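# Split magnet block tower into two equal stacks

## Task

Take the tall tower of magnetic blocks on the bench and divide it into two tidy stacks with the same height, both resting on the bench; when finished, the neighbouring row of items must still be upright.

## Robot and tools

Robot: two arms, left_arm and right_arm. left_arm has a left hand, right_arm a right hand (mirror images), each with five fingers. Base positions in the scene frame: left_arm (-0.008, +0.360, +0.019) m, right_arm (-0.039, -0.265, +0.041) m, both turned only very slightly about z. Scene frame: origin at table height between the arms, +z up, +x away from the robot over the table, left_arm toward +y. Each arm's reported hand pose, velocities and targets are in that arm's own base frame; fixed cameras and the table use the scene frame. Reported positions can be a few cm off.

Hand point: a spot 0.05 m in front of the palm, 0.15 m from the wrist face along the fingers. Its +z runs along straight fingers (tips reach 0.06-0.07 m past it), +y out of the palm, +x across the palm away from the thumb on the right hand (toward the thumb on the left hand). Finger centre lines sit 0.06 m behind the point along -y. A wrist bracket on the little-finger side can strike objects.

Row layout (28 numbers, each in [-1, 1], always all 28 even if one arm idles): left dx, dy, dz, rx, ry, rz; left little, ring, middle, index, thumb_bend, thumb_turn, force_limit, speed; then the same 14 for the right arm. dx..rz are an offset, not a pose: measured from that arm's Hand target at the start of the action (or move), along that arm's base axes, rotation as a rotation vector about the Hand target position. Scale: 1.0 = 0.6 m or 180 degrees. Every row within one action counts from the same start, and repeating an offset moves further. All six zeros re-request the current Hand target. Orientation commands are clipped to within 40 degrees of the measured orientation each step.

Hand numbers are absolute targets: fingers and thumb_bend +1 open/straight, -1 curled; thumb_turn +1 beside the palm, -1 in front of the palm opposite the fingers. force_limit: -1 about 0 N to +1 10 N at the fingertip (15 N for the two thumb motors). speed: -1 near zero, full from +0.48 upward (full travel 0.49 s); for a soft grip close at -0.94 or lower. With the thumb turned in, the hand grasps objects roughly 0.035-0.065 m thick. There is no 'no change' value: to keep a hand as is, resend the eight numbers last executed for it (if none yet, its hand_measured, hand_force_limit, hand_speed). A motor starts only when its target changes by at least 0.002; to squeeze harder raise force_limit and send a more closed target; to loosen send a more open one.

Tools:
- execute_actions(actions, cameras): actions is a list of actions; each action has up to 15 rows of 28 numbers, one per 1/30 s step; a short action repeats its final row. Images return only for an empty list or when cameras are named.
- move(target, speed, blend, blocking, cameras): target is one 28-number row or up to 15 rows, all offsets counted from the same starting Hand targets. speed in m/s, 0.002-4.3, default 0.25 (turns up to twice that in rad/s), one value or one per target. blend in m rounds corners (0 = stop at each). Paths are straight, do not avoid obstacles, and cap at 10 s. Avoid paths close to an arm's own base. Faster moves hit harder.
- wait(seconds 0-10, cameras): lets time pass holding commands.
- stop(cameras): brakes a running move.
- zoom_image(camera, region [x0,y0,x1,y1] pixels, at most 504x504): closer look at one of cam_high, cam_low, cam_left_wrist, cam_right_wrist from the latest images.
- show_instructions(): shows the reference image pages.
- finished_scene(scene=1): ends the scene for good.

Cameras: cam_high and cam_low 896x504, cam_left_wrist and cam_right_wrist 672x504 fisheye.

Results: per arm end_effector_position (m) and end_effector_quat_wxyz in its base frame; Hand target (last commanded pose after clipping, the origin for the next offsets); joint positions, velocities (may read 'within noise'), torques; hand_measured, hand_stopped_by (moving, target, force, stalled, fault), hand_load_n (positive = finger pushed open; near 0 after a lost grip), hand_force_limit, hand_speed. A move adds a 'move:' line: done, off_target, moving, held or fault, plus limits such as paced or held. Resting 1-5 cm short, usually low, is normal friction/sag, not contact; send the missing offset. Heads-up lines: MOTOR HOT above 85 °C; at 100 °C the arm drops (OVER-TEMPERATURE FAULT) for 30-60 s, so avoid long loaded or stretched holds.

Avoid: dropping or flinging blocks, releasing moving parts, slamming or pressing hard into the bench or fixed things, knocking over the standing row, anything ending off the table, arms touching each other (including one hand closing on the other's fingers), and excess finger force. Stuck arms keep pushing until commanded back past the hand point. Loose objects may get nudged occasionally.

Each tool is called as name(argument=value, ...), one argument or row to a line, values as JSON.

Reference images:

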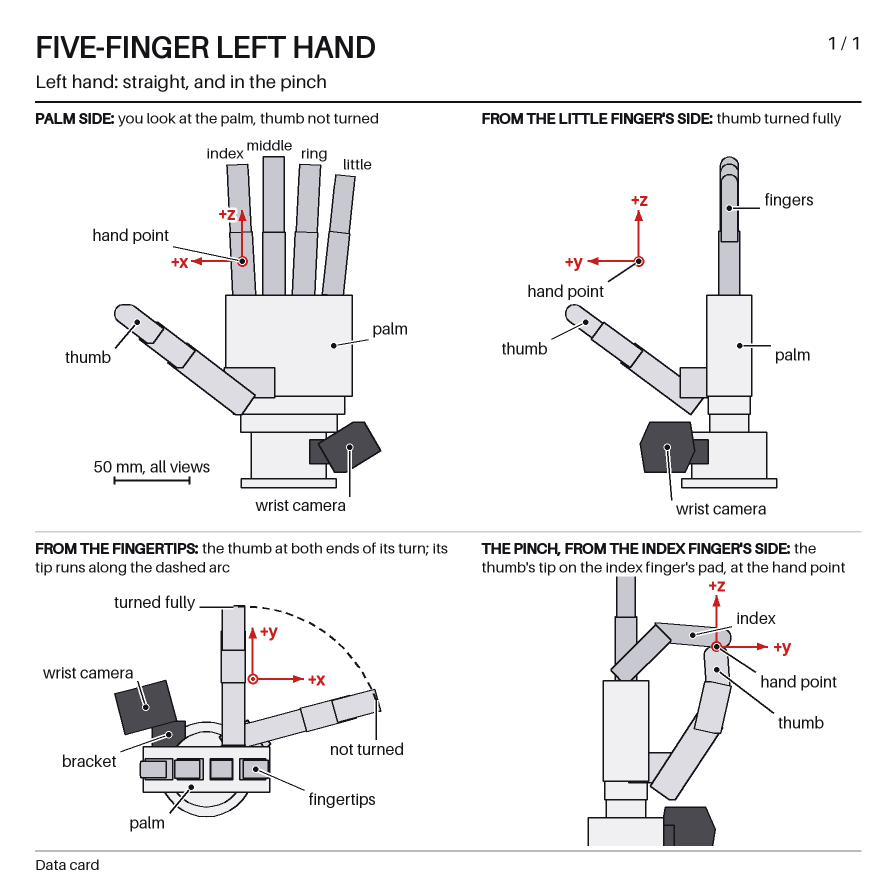

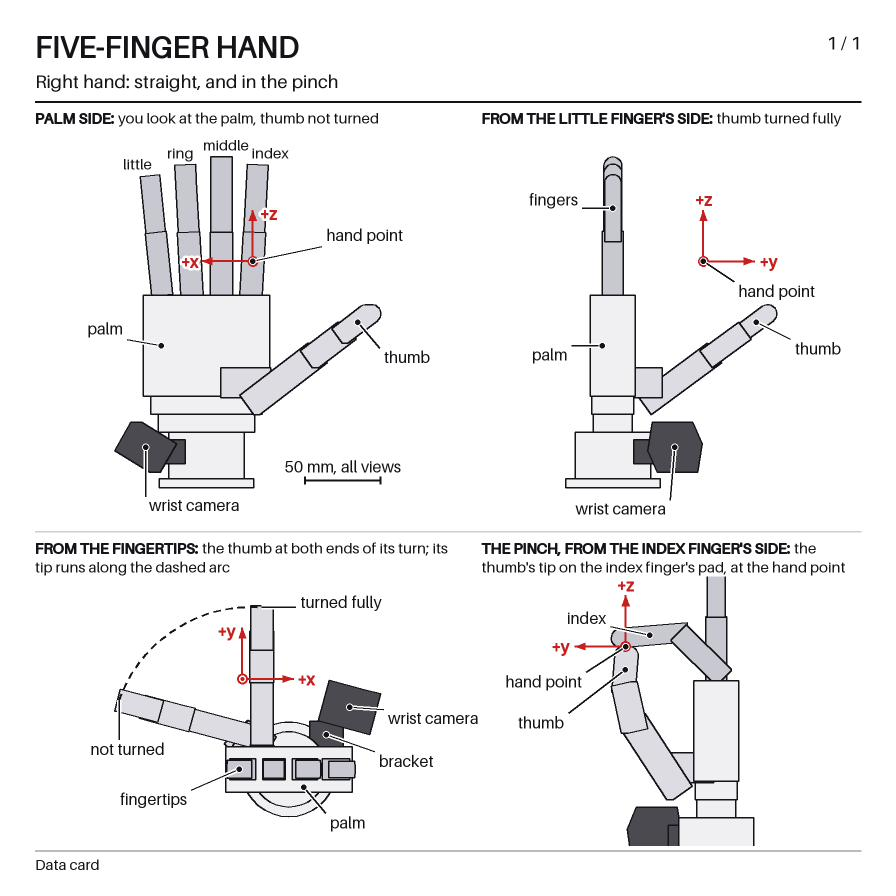

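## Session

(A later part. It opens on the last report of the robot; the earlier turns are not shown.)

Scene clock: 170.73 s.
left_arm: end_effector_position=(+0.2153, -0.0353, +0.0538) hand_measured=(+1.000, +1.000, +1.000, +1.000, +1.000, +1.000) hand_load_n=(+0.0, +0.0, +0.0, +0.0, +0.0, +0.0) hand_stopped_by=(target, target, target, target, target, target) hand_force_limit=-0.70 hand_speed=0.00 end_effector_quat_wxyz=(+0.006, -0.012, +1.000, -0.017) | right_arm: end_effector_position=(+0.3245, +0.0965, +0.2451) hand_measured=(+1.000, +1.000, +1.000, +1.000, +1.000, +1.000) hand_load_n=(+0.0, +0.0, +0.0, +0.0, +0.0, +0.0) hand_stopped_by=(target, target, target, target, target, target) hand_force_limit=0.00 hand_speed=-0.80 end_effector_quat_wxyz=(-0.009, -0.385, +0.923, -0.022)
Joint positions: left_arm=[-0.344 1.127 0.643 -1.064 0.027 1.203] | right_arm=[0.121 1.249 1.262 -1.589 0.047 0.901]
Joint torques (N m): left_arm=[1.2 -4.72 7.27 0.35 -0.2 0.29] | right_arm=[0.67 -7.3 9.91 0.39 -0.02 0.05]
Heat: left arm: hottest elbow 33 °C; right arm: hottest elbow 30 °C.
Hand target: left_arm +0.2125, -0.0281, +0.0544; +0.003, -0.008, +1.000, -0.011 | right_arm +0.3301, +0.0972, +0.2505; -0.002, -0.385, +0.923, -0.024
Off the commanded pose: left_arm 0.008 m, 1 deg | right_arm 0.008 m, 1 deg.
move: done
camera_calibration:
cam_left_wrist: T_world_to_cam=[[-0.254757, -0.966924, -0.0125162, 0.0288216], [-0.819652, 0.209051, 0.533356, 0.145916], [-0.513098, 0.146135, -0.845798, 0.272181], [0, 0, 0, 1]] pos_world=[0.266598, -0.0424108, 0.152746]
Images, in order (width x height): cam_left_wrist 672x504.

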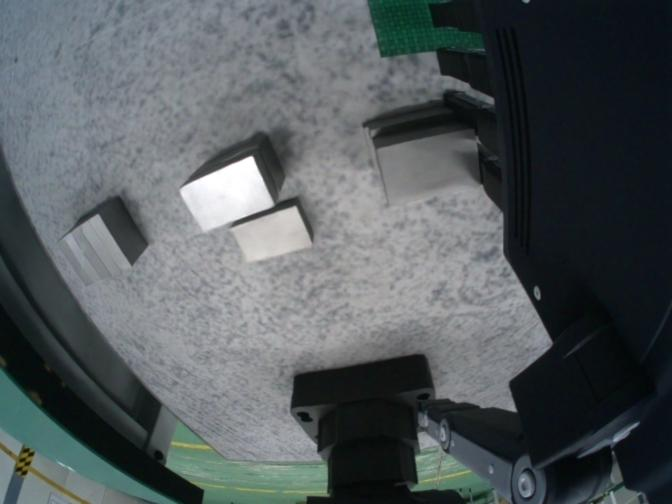

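move(
  target=[
    [0,-0.05,0,0,0,0,1,1,1,1,1,1,-0.7,0,0,0,0,0,0,0,1,1,1,1,1,1,0,-0.8],
    [0,-0.05,0.2,0,0,0,1,1,1,1,1,1,-0.7,0,0,0,0,0,0,0,1,1,1,1,1,1,0,-0.8],
    [-0.0375,0.2343,0.18,0,0,0,-1,-1,-1,1,1,1,-0.7,0.2,0,0,0,0,0,0,1,1,1,1,1,1,0,-0.8],
  ],
  speed=[0.06,0.15,0.2],
  cameras=["cam_left_wrist","cam_high"],
)

zoom_image(
  camera="cam_high",
  region=[550, 250, 660, 380],
)

Scene clock: 181.77 s.
left_arm: end_effector_position=(+0.1868, +0.1100, +0.1597) hand_measured=(-1.000, -1.000, -1.000, +1.000, +1.000, +1.000) hand_load_n=(+0.0, +0.0, +0.0, +0.0, +0.0, +0.0) hand_stopped_by=(target, target, target, target, target, target) hand_force_limit=-0.70 hand_speed=0.20 end_effector_quat_wxyz=(+0.001, -0.011, +1.000, -0.010) | right_arm: end_effector_position=(+0.3245, +0.0965, +0.2451) hand_measured=(+1.000, +1.000, +1.000, +1.000, +1.000, +1.000) hand_load_n=(+0.0, +0.0, +0.0, +0.0, +0.0, +0.0) hand_stopped_by=(target, target, target, target, target, target) hand_force_limit=0.00 hand_speed=-0.80 end_effector_quat_wxyz=(-0.009, -0.385, +0.923, -0.022)
Joint positions: left_arm=[0.246 0.919 0.804 -1.459 0.019 1.794] | right_arm=[0.121 1.249 1.262 -1.589 0.047 0.901]
Joint torques (N m): left_arm=[0.09 -2.02 10.03 0.87 0.17 0.24] | right_arm=[0.62 -7.41 9.92 0.36 -0.03 0.06]
Heat: left arm: hottest elbow 33 °C; right arm: hottest elbow 31 °C.
Hand target: left_arm +0.1900, +0.1124, +0.1624; +0.003, -0.008, +1.000, -0.011 | right_arm +0.3301, +0.0972, +0.2505; -0.002, -0.385, +0.923, -0.024
Off the commanded pose: left_arm 0.005 m, 0 deg | right_arm 0.008 m, 1 deg.
move: done
camera_calibration:
cam_left_wrist: T_world_to_cam=[[-0.255833, -0.966457, -0.0225961, 0.165132], [-0.813473, 0.20259, 0.545179, 0.0333459], [-0.522314, 0.157856, -0.838015, 0.325102], [0, 0, 0, 1]] pos_world=[0.239177, 0.101518, 0.257992]
Images, in order (width x height): cam_high 896x504, cam_left_wrist 672x504.

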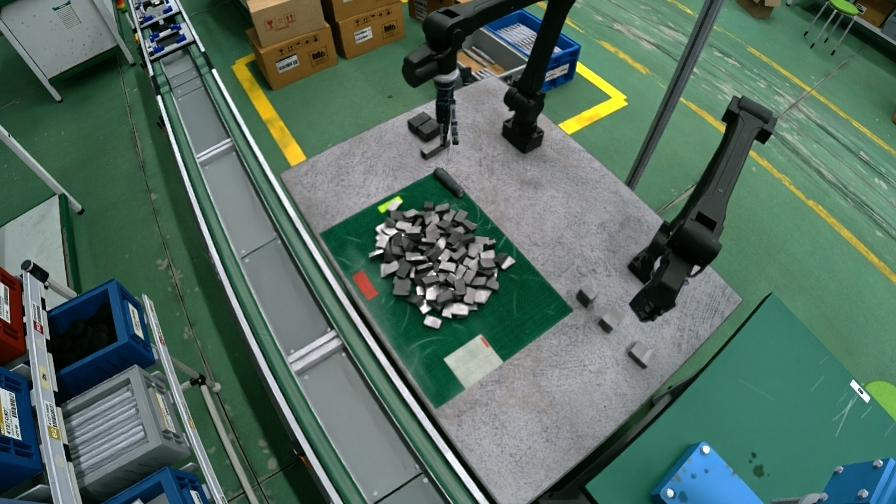

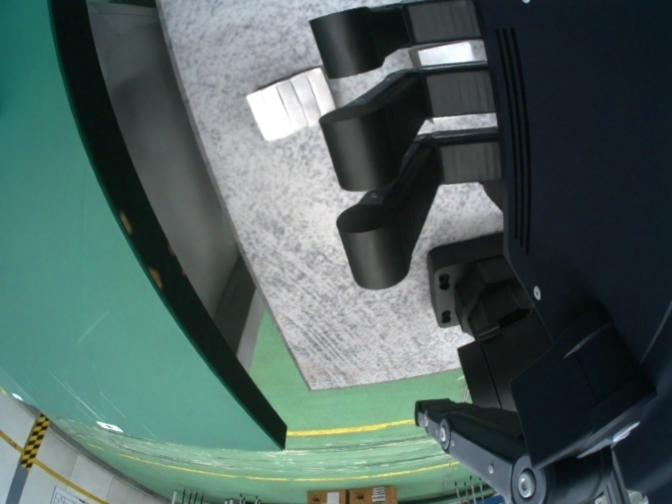

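Scaled by 3.877 from the camera's 896x504 image, which has a finer 1280x720 frame.

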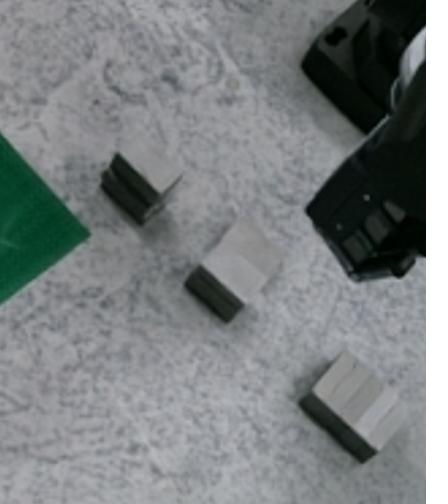

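move(
  target=[0.003,0.0033,-0.178,0,0,0.02,-1,-1,-1,1,1,1,-0.7,0.2,0,0,0,0,0,0,1,1,1,1,1,1,0,-0.8],
  speed=0.15,
  cameras=["cam_left_wrist","cam_high"],
)

zoom_image(
  camera="cam_high",
  region=[560, 260, 680, 380],
)

Scene clock: 185.00 s.
left_arm: end_effector_position=(+0.1903, +0.1127, +0.0559) hand_measured=(-1.000, -1.000, -1.000, +1.000, +1.000, +1.000) hand_load_n=(+0.0, +0.0, +0.0, +0.0, +0.0, +0.0) hand_stopped_by=(target, target, target, target, target, target) hand_force_limit=-0.70 hand_speed=0.20 end_effector_quat_wxyz=(+0.000, -0.027, +1.000, -0.011) | right_arm: end_effector_position=(+0.3245, +0.0965, +0.2451) hand_measured=(+1.000, +1.000, +1.000, +1.000, +1.000, +1.000) hand_load_n=(+0.0, +0.0, +0.0, +0.0, -0.5, +0.0) hand_stopped_by=(target, target, target, target, target, target) hand_force_limit=0.00 hand_speed=-0.80 end_effector_quat_wxyz=(-0.009, -0.385, +0.923, -0.022)
Joint positions: left_arm=[0.257 1.038 0.589 -1.126 0.021 1.774] | right_arm=[0.121 1.249 1.262 -1.589 0.047 0.901]
Joint torques (N m): left_arm=[0.85 -1.55 8.13 1.46 0.14 -0.04] | right_arm=[0.73 -7.41 9.91 0.38 -0.03 0.07]
Heat: left arm: hottest elbow 33 °C; right arm: hottest elbow 31 °C.
Hand target: left_arm +0.1918, +0.1143, +0.0556; +0.003, -0.040, +0.999, -0.011 | right_arm +0.3301, +0.0972, +0.2505; -0.002, -0.385, +0.923, -0.024
Off the commanded pose: left_arm 0.002 m, 1 deg | right_arm 0.008 m, 1 deg.
move: done
camera_calibration:
cam_left_wrist: T_world_to_cam=[[-0.225536, -0.974014, -0.0207245, 0.161296], [-0.818537, 0.177912, 0.54621, 0.0959914], [-0.528329, 0.140154, -0.837392, 0.24264], [0, 0, 0, 1]] pos_world=[0.243144, 0.10602, 0.154096]
Images, in order (width x height): cam_high 896x504, cam_left_wrist 672x504.

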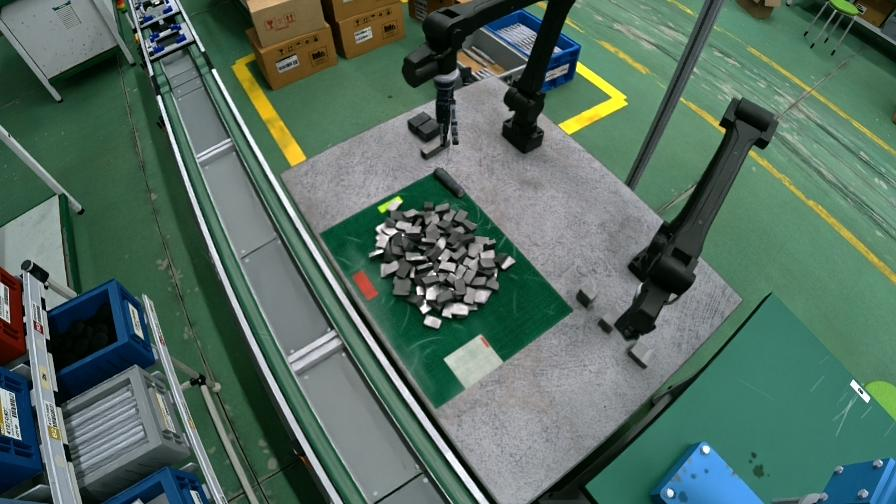

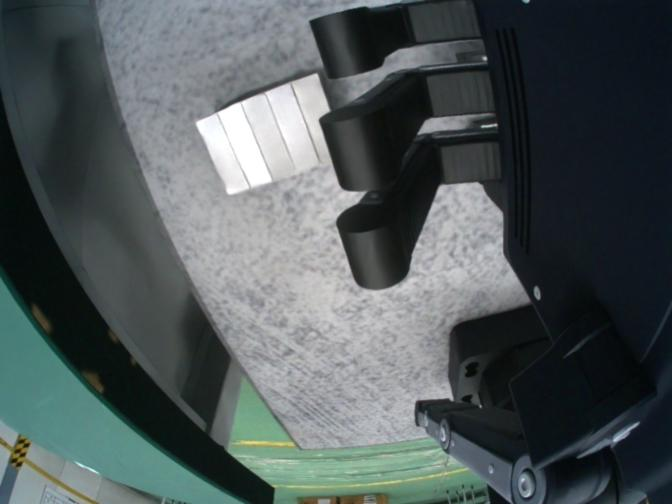

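Scaled by 4.200 from the camera's 896x504 image, which has a finer 1280x720 frame.

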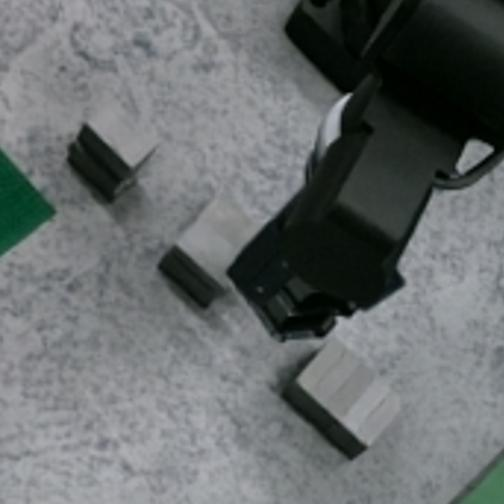

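move(
  target=[-0.008,-0.0853,0,0,0,0,-1,-1,-1,1,1,1,-0.7,0.2,0,0,0,0,0,0,1,1,1,1,1,1,0,-0.8],
  speed=0.06,
  cameras=["cam_left_wrist","cam_high"],
)

zoom_image(
  camera="cam_high",
  region=[560, 260, 680, 380],
)

Scene clock: 187.57 s.
left_arm: end_effector_position=(+0.1870, +0.0659, +0.0533) hand_measured=(-1.000, -1.000, -1.000, +1.000, +1.000, +1.000) hand_load_n=(+0.0, +0.0, +0.0, -0.5, +0.0, +0.0) hand_stopped_by=(target, target, target, target, target, target) hand_force_limit=-0.70 hand_speed=0.20 end_effector_quat_wxyz=(+0.000, -0.035, +0.999, -0.010) | right_arm: end_effector_position=(+0.3245, +0.0965, +0.2451) hand_measured=(+1.000, +1.000, +1.000, +1.000, +1.000, +1.000) hand_load_n=(+0.0, +0.0, +0.0, +0.0, +0.0, +0.0) hand_stopped_by=(target, target, target, target, target, target) hand_force_limit=0.00 hand_speed=-0.80 end_effector_quat_wxyz=(-0.009, -0.385, +0.923, -0.022)
Joint positions: left_arm=[0.056 1.01 0.564 -1.126 0.021 1.556] | right_arm=[0.121 1.249 1.262 -1.589 0.047 0.901]
Joint torques (N m): left_arm=[-0.73 -3.08 8.01 0.68 0.11 -0.06] | right_arm=[0.44 -7.3 9.91 0.38 -0.02 0.06]
Heat: left arm: hottest elbow 33 °C; right arm: hottest elbow 31 °C.
Hand target: left_arm +0.1869, +0.0633, +0.0555; +0.003, -0.040, +0.999, -0.011 | right_arm +0.3301, +0.0972, +0.2505; -0.002, -0.385, +0.923, -0.024
Off the commanded pose: left_arm 0.004 m, 1 deg | right_arm 0.008 m, 1 deg.
move: done
camera_calibration:
cam_left_wrist: T_world_to_cam=[[-0.208844, -0.977723, -0.0210008, 0.112038], [-0.820859, 0.163584, 0.547202, 0.104356], [-0.531577, 0.131519, -0.836737, 0.246374], [0, 0, 0, 1]] pos_world=[0.240027, 0.0600684, 0.1514]
Images, in order (width x height): cam_high 896x504, cam_left_wrist 672x504.

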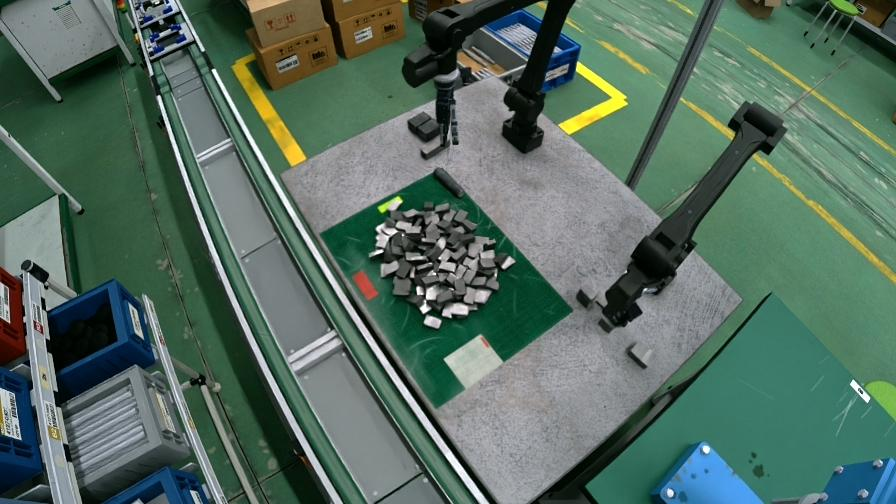

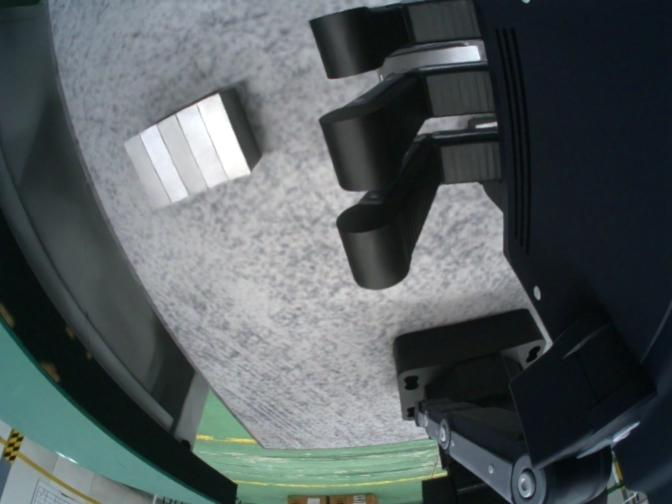

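Scaled by 4.200 from the camera's 896x504 image, which has a finer 1280x720 frame.

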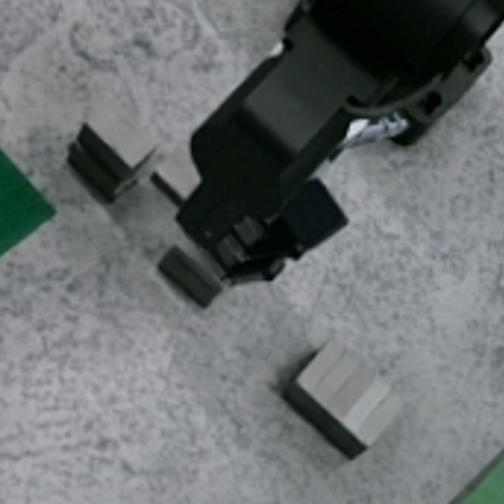

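move(
  target=[-0.025,-0.0767,0,0,0,0,-1,-1,-1,1,1,1,-0.7,0.2,0,0,0,0,0,0,1,1,1,1,1,1,0,-0.8],
  speed=0.06,
  cameras=["cam_left_wrist","cam_high"],
)

zoom_image(
  camera="cam_high",
  region=[560, 260, 680, 380],
)

Scene clock: 189.80 s.
left_arm: end_effector_position=(+0.1729, +0.0194, +0.0530) hand_measured=(-1.000, -1.000, -1.000, +1.000, +1.000, +1.000) hand_load_n=(+0.0, +0.0, +0.0, -0.5, +0.0, +0.0) hand_stopped_by=(target, target, target, target, target, target) hand_force_limit=-0.70 hand_speed=0.20 end_effector_quat_wxyz=(+0.001, -0.035, +0.999, -0.011) | right_arm: end_effector_position=(+0.3245, +0.0965, +0.2451) hand_measured=(+1.000, +1.000, +1.000, +1.000, +1.000, +1.000) hand_load_n=(+0.0, +0.0, +0.0, +0.0, +0.0, +0.0) hand_stopped_by=(target, target, target, target, target, target) hand_force_limit=0.00 hand_speed=-0.80 end_effector_quat_wxyz=(-0.009, -0.385, +0.923, -0.022)
Joint positions: left_arm=[-0.162 0.965 0.539 -1.138 0.021 1.338] | right_arm=[0.121 1.249 1.262 -1.589 0.047 0.901]
Joint torques (N m): left_arm=[-0.73 -3.02 8.31 0.47 0.02 -0.04] | right_arm=[0.62 -7.3 9.88 0.4 -0.03 0.06]
Heat: left arm: hottest elbow 33 °C; right arm: hottest elbow 31 °C.
Hand target: left_arm +0.1720, +0.0172, +0.0556; +0.003, -0.040, +0.999, -0.011 | right_arm +0.3301, +0.0972, +0.2505; -0.002, -0.385, +0.923, -0.024
Off the commanded pose: left_arm 0.003 m, 1 deg | right_arm 0.008 m, 1 deg.
move: done
camera_calibration:
cam_left_wrist: T_world_to_cam=[[-0.208855, -0.977724, -0.0208759, 0.0636664], [-0.822135, 0.163979, 0.545164, 0.100861], [-0.529597, 0.131023, -0.838069, 0.244549], [0, 0, 0, 1]] pos_world=[0.225731, 0.0136673, 0.151292]
Images, in order (width x height): cam_high 896x504, cam_left_wrist 672x504.

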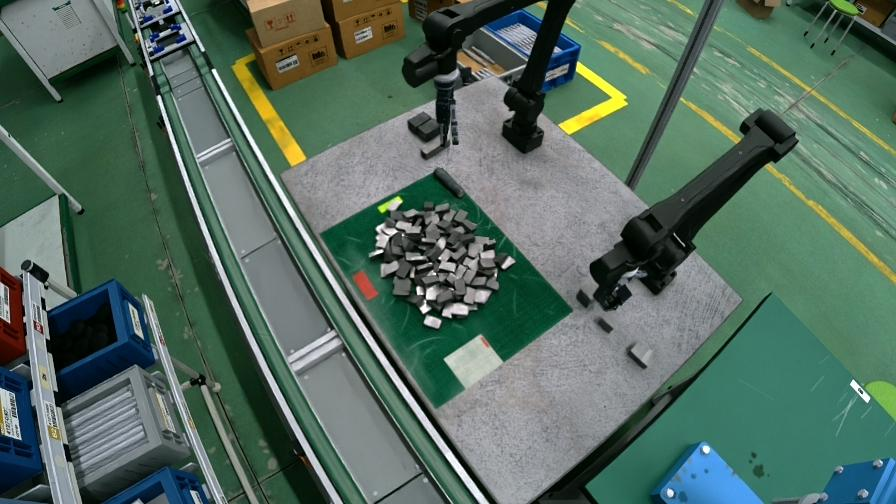

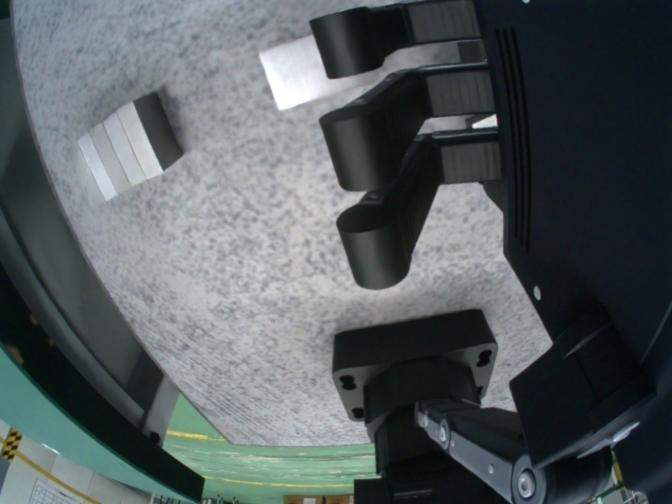

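Scaled by 4.200 from the camera's 896x504 image, which has a finer 1280x720 frame.

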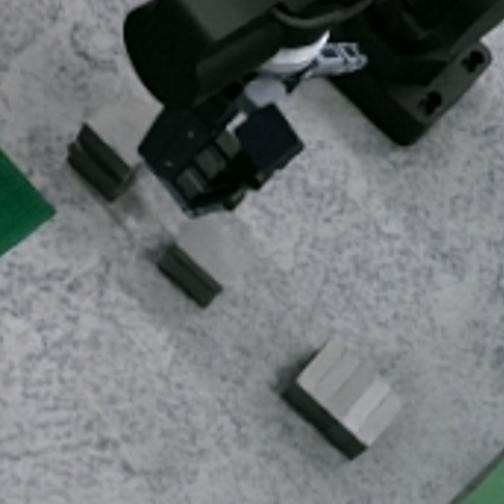

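move(
  target=[
    [0.0,-0.1,0,0,0,0,-1,-1,-1,1,1,1,-0.7,0.2,0,0,0,0,0,0,1,1,1,1,1,1,0,-0.8],
    [0.02,-0.175,0,0,0,0,-1,-1,-1,1,1,1,-0.7,0.2,0,0,0,0,0,0,1,1,1,1,1,1,0,-0.8],
  ],
  speed=0.06,
  blend=0.01,
  cameras=["cam_left_wrist","cam_high"],
)

zoom_image(
  camera="cam_high",
  region=[550, 230, 680, 360],
)

Scene clock: 193.30 s.
left_arm: end_effector_position=(+0.1646, -0.0628, +0.0527) hand_measured=(-1.000, -1.000, -1.000, +1.000, +1.000, +1.000) hand_load_n=(+0.0, +0.0, +0.0, -7.0, +0.0, +0.0) hand_stopped_by=(target, target, target, target, target, target) hand_force_limit=-0.70 hand_speed=0.20 end_effector_quat_wxyz=(-0.020, -0.031, +0.999, +0.018) | right_arm: end_effector_position=(+0.3245, +0.0965, +0.2451) hand_measured=(+1.000, +1.000, +1.000, +1.000, +1.000, +1.000) hand_load_n=(+0.0, +0.0, +0.0, +0.0, +0.0, +0.0) hand_stopped_by=(target, target, target, target, target, target) hand_force_limit=0.00 hand_speed=-0.80 end_effector_quat_wxyz=(-0.009, -0.385, +0.923, -0.022)
Joint positions: left_arm=[-0.55 1.103 0.606 -1.128 -0.008 0.957] | right_arm=[0.121 1.249 1.262 -1.589 0.047 0.901]
Joint torques (N m): left_arm=[-1.49 -2.26 11.28 2.82 0.94 -0.18] | right_arm=[0.67 -7.53 9.88 0.34 -0.04 0.05]
Heat: left arm: hottest elbow 33 °C; right arm: hottest elbow 31 °C.
Hand target: left_arm +0.1841, -0.0877, +0.0556; +0.003, -0.040, +0.999, -0.011 | right_arm +0.3301, +0.0972, +0.2505; -0.002, -0.385, +0.923, -0.024
Off the commanded pose: left_arm 0.032 m, 4 deg | right_arm 0.008 m, 1 deg.
move: off_target (left_arm)
camera_calibration:
cam_left_wrist: T_world_to_cam=[[-0.218757, -0.973558, -0.0658112, -0.014204], [-0.795792, 0.13897, 0.589408, 0.099454], [-0.564677, 0.181309, -0.80515, 0.257884], [0, 0, 0, 1]] pos_world=[0.221659, -0.0744061, 0.148081]
Images, in order (width x height): cam_high 896x504, cam_left_wrist 672x504.

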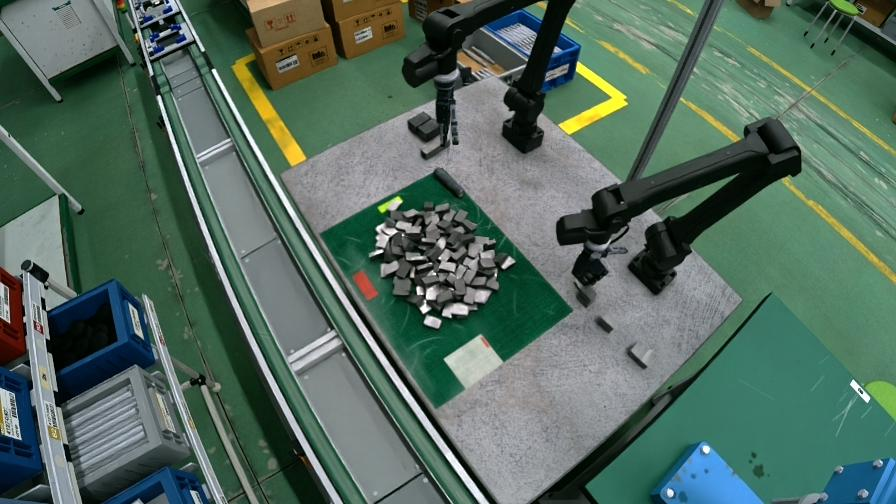

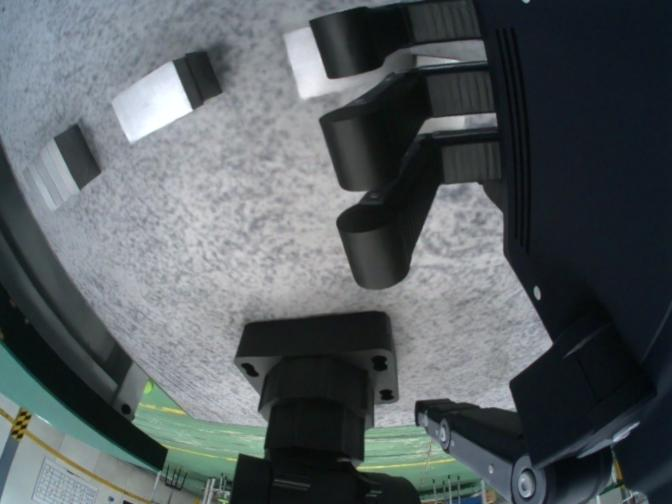

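Scaled by 3.877 from the camera's 896x504 image, which has a finer 1280x720 frame.

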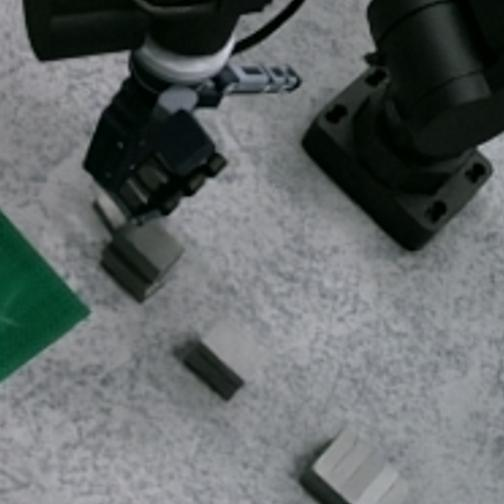

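zoom_image(
  camera="cam_left_wrist",
  region=[260, 0, 520, 200],
)

zoom_image(
  camera="cam_high",
  region=[565, 260, 605, 310],
)

Scaled by 1.938 from the camera's 672x504 image, which has a finer 960x720 frame.

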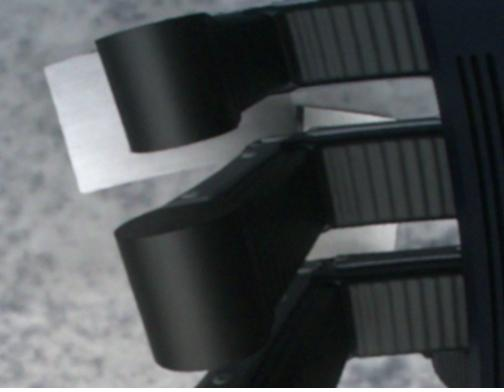

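Scaled by 10.080 from the camera's 896x504 image, which has a finer 1280x720 frame.

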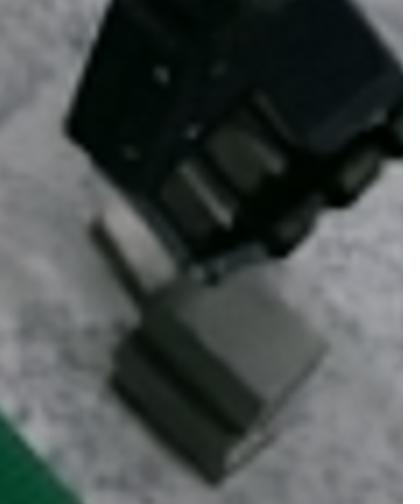

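move(
  target=[
    [-0.025,0.085,0.005,0,0,0,-1,-1,-1,1,1,1,-0.7,0.2,0,0,0,0,0,0,1,1,1,1,1,1,0,-0.8],
    [-0.01,0.05,0.22,0,0,0,-1,-1,-1,1,1,1,-0.7,0.2,0,0,0,0,0,0,1,1,1,1,1,1,0,-0.8],
  ],
  speed=[0.1,0.25],
  blend=0.01,
  cameras=["cam_left_wrist","cam_high"],
)

zoom_image(
  camera="cam_high",
  region=[550, 250, 630, 340],
)

zoom_image(
  camera="cam_left_wrist",
  region=[60, 0, 460, 300],
)

Scene clock: 201.53 s.
left_arm: end_effector_position=(+0.1671, -0.0486, +0.1699) hand_measured=(-1.000, -1.000, -1.000, +1.000, +1.000, +1.000) hand_load_n=(+0.0, +0.0, +0.0, +0.0, +0.0, +0.0) hand_stopped_by=(target, target, target, target, target, target) hand_force_limit=-0.70 hand_speed=0.20 end_effector_quat_wxyz=(-0.016, -0.037, +0.999, +0.001) | right_arm: end_effector_position=(+0.3245, +0.0965, +0.2451) hand_measured=(+1.000, +1.000, +1.000, +1.000, +1.000, +1.000) hand_load_n=(+0.0, +0.0, +0.0, +0.0, +0.0, +0.0) hand_stopped_by=(target, target, target, target, target, target) hand_force_limit=0.00 hand_speed=-0.80 end_effector_quat_wxyz=(-0.009, -0.385, +0.923, -0.022)
Joint positions: left_arm=[-0.471 0.95 0.841 -1.492 0.013 1.027] | right_arm=[0.121 1.249 1.262 -1.589 0.047 0.901]
Joint torques (N m): left_arm=[-0.38 -2.9 13.44 0.31 0.18 -0.02] | right_arm=[0.56 -7.47 9.87 0.38 -0.01 0.06]
Heat: left arm: hottest elbow 33 °C; right arm: hottest elbow 31 °C.
Hand target: left_arm +0.1781, -0.0577, +0.1876; +0.003, -0.040, +0.999, -0.011 | right_arm +0.3301, +0.0972, +0.2505; -0.002, -0.385, +0.923, -0.024
Off the commanded pose: left_arm 0.023 m, 3 deg | right_arm 0.008 m, 1 deg.
move: off_target (left_arm)
camera_calibration:
cam_left_wrist: T_world_to_cam=[[-0.207715, -0.977527, -0.0359967, 0.000748223], [-0.802885, 0.149353, 0.577121, 0.0341907], [-0.558775, 0.148778, -0.815865, 0.350335], [0, 0, 0, 1]] pos_world=[0.223365, -0.0564972, 0.266121]
Images, in order (width x height): cam_high 896x504, cam_left_wrist 672x504.

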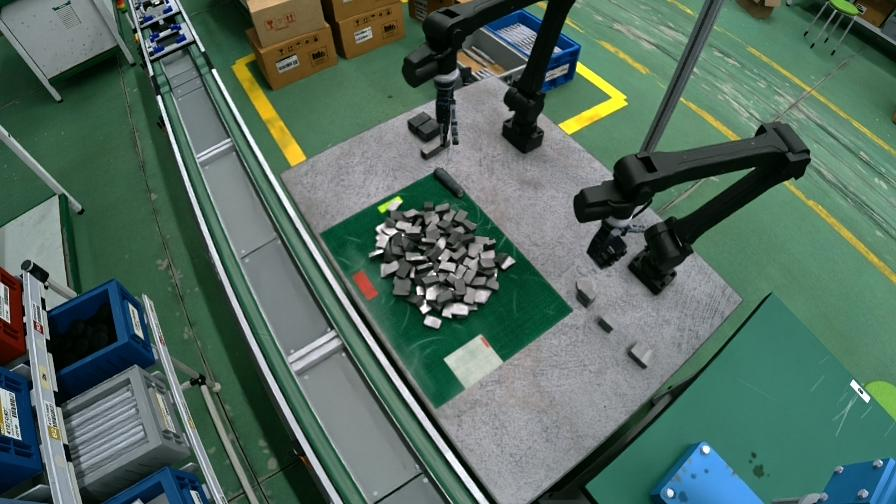

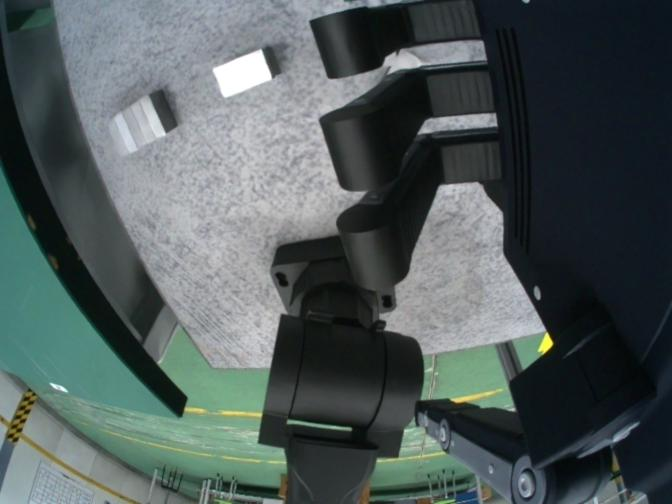

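Scaled by 5.600 from the camera's 896x504 image, which has a finer 1280x720 frame.

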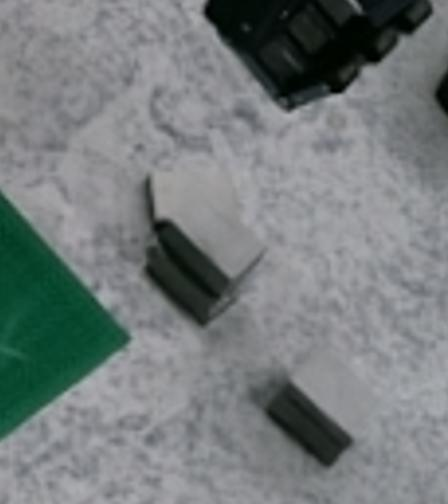

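Scaled by 1.260 from the camera's 672x504 image, which has a finer 960x720 frame.

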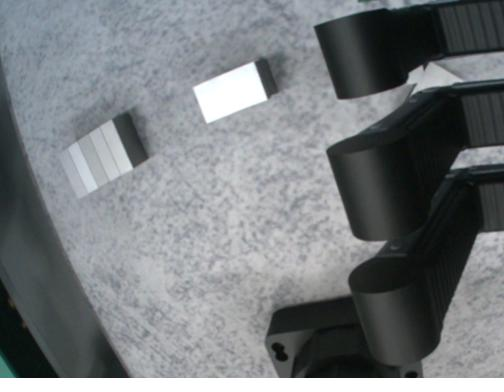

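move(
  target=[0.053,-0.09,0.1,-0.1747,-0.1867,0.4507,1,1,1,1,1,-1,-0.7,0.2,0,0,0,0,0,0,1,1,1,1,1,1,0,-0.8],
  speed=0.3,
  cameras=["cam_left_wrist"],
)

zoom_image(
  camera="cam_left_wrist",
  region=[80, 60, 340, 260],
)

Scene clock: 206.37 s.
left_arm: end_effector_position=(+0.2094, -0.1090, +0.2451) hand_measured=(+1.000, +1.000, +1.000, +1.000, +1.000, -1.000) hand_load_n=(+0.0, +0.0, -0.5, +0.0, +0.0, +0.0) hand_stopped_by=(target, target, target, target, target, target) hand_force_limit=-0.70 hand_speed=0.20 end_effector_quat_wxyz=(-0.262, +0.654, -0.662, +0.256) | right_arm: end_effector_position=(+0.3245, +0.0965, +0.2451) hand_measured=(+1.000, +1.000, +1.000, +1.000, +1.000, +1.000) hand_load_n=(+0.0, +0.0, +0.0, +0.0, +0.0, +0.0) hand_stopped_by=(target, target, target, target, target, target) hand_force_limit=0.00 hand_speed=-0.80 end_effector_quat_wxyz=(-0.009, -0.385, +0.923, -0.022)
Joint positions: left_arm=[-0.578 0.54 0.814 -1.184 -0.385 -0.434] | right_arm=[0.121 1.249 1.262 -1.589 0.047 0.901]
Joint torques (N m): left_arm=[-0.21 0.73 10.1 1.98 -0.28 -0.02] | right_arm=[0.62 -7.36 9.91 0.32 -0.02 0.04]
Heat: left arm: hottest elbow 33 °C; right arm: hottest elbow 31 °C.
Hand target: left_arm +0.2099, -0.1118, +0.2477; -0.261, +0.657, -0.658, +0.261 | right_arm +0.3301, +0.0972, +0.2505; -0.002, -0.385, +0.923, -0.024
Off the commanded pose: left_arm 0.004 m, 1 deg | right_arm 0.008 m, 1 deg.
move: done
camera_calibration:
cam_left_wrist: T_world_to_cam=[[0.728191, -0.289533, 0.621215, -0.328795], [-0.534447, -0.807317, 0.25021, -0.0466523], [0.429074, -0.514207, -0.742621, 0.147179], [0, 0, 0, 1]] pos_world=[0.151342, -0.0571798, 0.325224]
Images, in order (width x height): cam_left_wrist 672x504.

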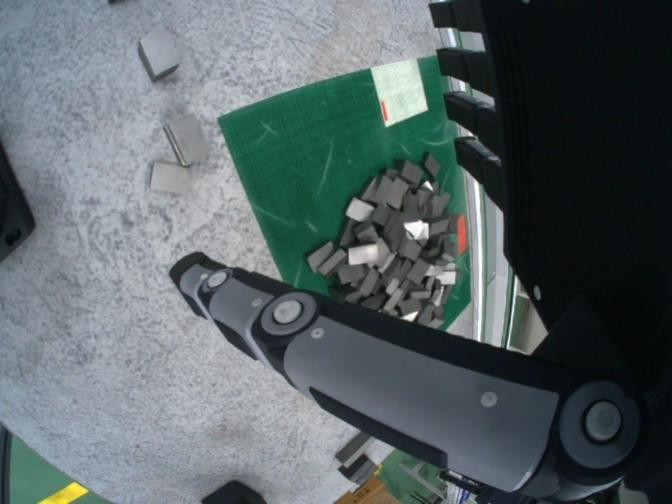

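Scaled by 1.938 from the camera's 672x504 image, which has a finer 960x720 frame.

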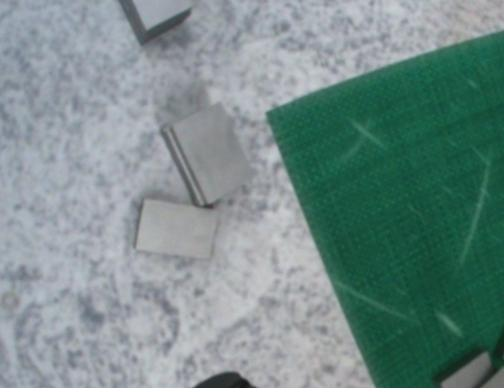

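move(
  target=[-0.1632,0.1155,-0.155,0.0734,0.2328,-0.1845,-1,-1,-1,1,1,1,-0.7,0.2,0,0,0,0,0,0,1,1,1,1,1,1,0,-0.8],
  speed=0.3,
  cameras=["cam_left_wrist","cam_high"],
)

Scene clock: 232.57 s.
left_arm: end_effector_position=(+0.1123, -0.0442, +0.1533) hand_measured=(-1.000, -1.000, -1.000, +1.000, +1.000, +1.000) hand_load_n=(+0.0, +0.0, +0.0, +0.0, +0.0, +0.0) hand_stopped_by=(target, target, target, target, target, target) hand_force_limit=-0.70 hand_speed=0.20 end_effector_quat_wxyz=(+0.004, -0.466, +0.885, -0.001) | right_arm: end_effector_position=(+0.3245, +0.0965, +0.2451) hand_measured=(+1.000, +1.000, +1.000, +1.000, +1.000, +1.000) hand_load_n=(+0.0, +0.0, +0.0, +0.0, +0.0, +0.0) hand_stopped_by=(target, target, target, target, target, target) hand_force_limit=0.00 hand_speed=-0.80 end_effector_quat_wxyz=(-0.009, -0.385, +0.923, -0.022)
Joint positions: left_arm=[-0.288 0.791 0.724 -1.496 -0.004 0.314] | right_arm=[0.121 1.249 1.262 -1.589 0.047 0.901]
Joint torques (N m): left_arm=[1.03 -0.73 9.21 0.47 0.24 0.31] | right_arm=[0.73 -7.36 9.92 0.38 -0.02 0.05]
Heat: left arm: hottest elbow 32 °C; right arm: hottest elbow 31 °C.
Hand target: left_arm +0.1119, -0.0424, +0.1546; +0.000, -0.462, +0.887, +0.000 | right_arm +0.3301, +0.0972, +0.2505; -0.002, -0.385, +0.923, -0.024
Off the commanded pose: left_arm 0.002 m, 1 deg | right_arm 0.008 m, 1 deg.
move: done
camera_calibration:
cam_left_wrist: T_world_to_cam=[[0.634349, -0.772172, -0.0367672, -0.0922466], [-0.635176, -0.547733, 0.544555, -0.0456468], [-0.440629, -0.322084, -0.837919, 0.274762], [0, 0, 0, 1]] pos_world=[0.150591, -0.00773598, 0.251694]
Images, in order (width x height): cam_high 896x504, cam_left_wrist 672x504.

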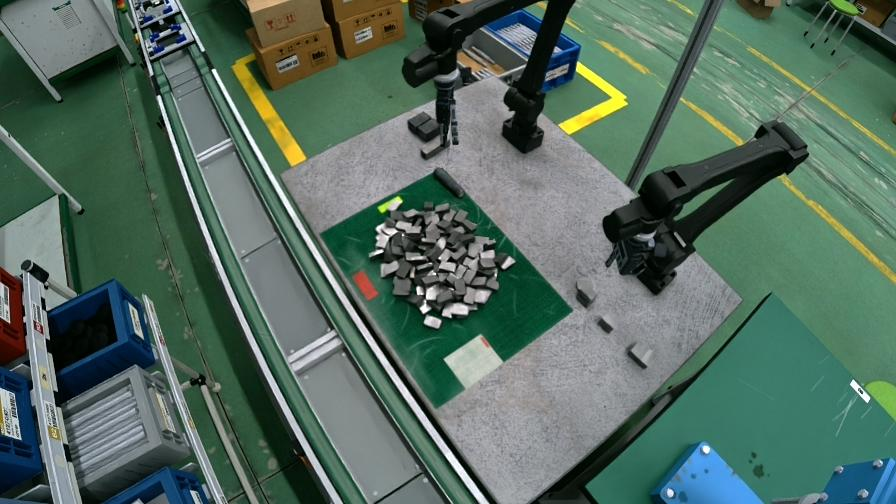

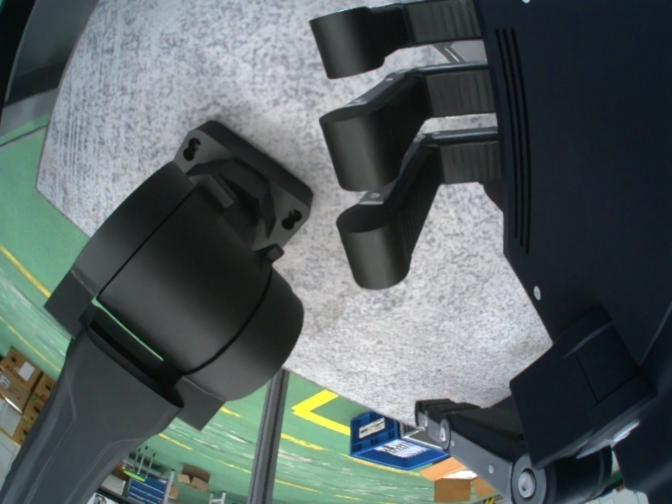

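move(
  target=[0,-0.002,-0.165,0,0,0,-1,-1,-1,1,1,1,-0.7,0.2,0,0,0,0,0,0,1,1,1,1,1,1,0,-0.8],
  speed=0.15,
  cameras=["cam_left_wrist","cam_high"],
)

zoom_image(
  camera="cam_high",
  region=[560, 220, 680, 340],
)

Scene clock: 234.60 s.
left_arm: end_effector_position=(+0.1090, -0.0433, +0.0560) hand_measured=(-1.000, -1.000, -1.000, +1.000, +1.000, +1.000) hand_load_n=(+0.0, +0.0, +0.0, +0.0, +0.0, +0.0) hand_stopped_by=(target, target, target, target, target, target) hand_force_limit=-0.70 hand_speed=0.20 end_effector_quat_wxyz=(-0.001, -0.466, +0.885, +0.003) | right_arm: end_effector_position=(+0.3245, +0.0965, +0.2451) hand_measured=(+1.000, +1.000, +1.000, +1.000, +1.000, +1.000) hand_load_n=(+0.0, +0.0, +0.5, +0.0, +0.0, +0.0) hand_stopped_by=(target, target, target, target, target, target) hand_force_limit=0.00 hand_speed=-0.80 end_effector_quat_wxyz=(-0.009, -0.385, +0.923, -0.022)
Joint positions: left_arm=[-0.288 0.87 0.495 -1.201 -0.004 0.314] | right_arm=[0.121 1.249 1.262 -1.589 0.047 0.901]
Joint torques (N m): left_arm=[0.5 -0.67 8.36 1.36 0.2 0.24] | right_arm=[0.62 -7.41 9.91 0.38 -0.02 0.06]
Heat: left arm: hottest elbow 32 °C; right arm: hottest elbow 31 °C.
Hand target: left_arm +0.1120, -0.0437, +0.0557; +0.000, -0.462, +0.887, +0.000 | right_arm +0.3301, +0.0972, +0.2505; -0.002, -0.385, +0.923, -0.024
Off the commanded pose: left_arm 0.003 m, 1 deg | right_arm 0.008 m, 1 deg.
move: done
camera_calibration:
cam_left_wrist: T_world_to_cam=[[0.6335, -0.772302, -0.0471908, -0.0923494], [-0.628824, -0.549427, 0.550191, 0.00471149], [-0.450842, -0.318871, -0.833704, 0.193197], [0, 0, 0, 1]] pos_world=[0.148567, -0.00712798, 0.154119]
Images, in order (width x height): cam_high 896x504, cam_left_wrist 672x504.

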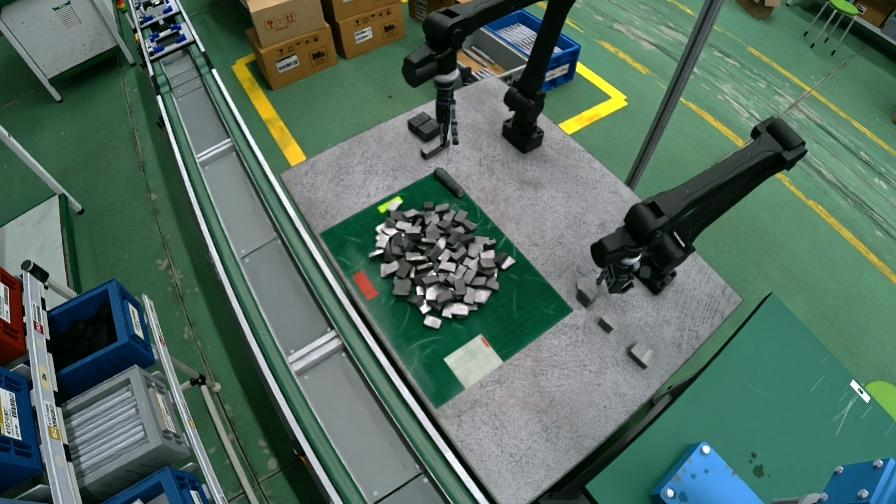

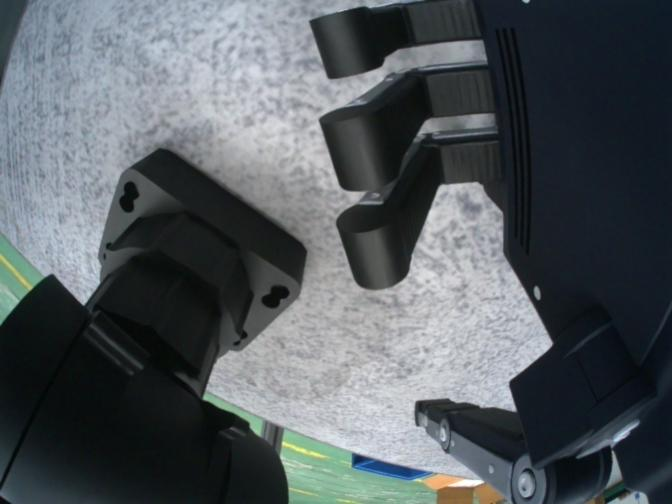

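Scaled by 4.200 from the camera's 896x504 image, which has a finer 1280x720 frame.

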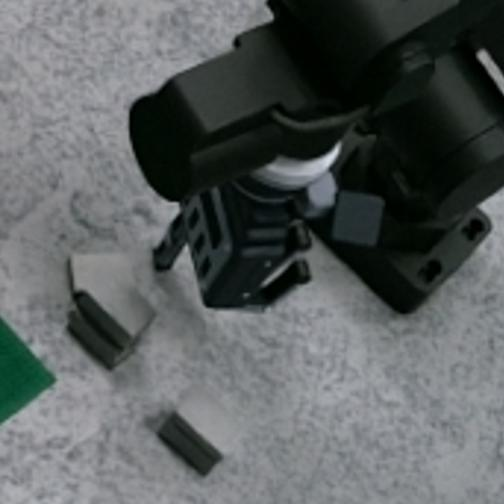

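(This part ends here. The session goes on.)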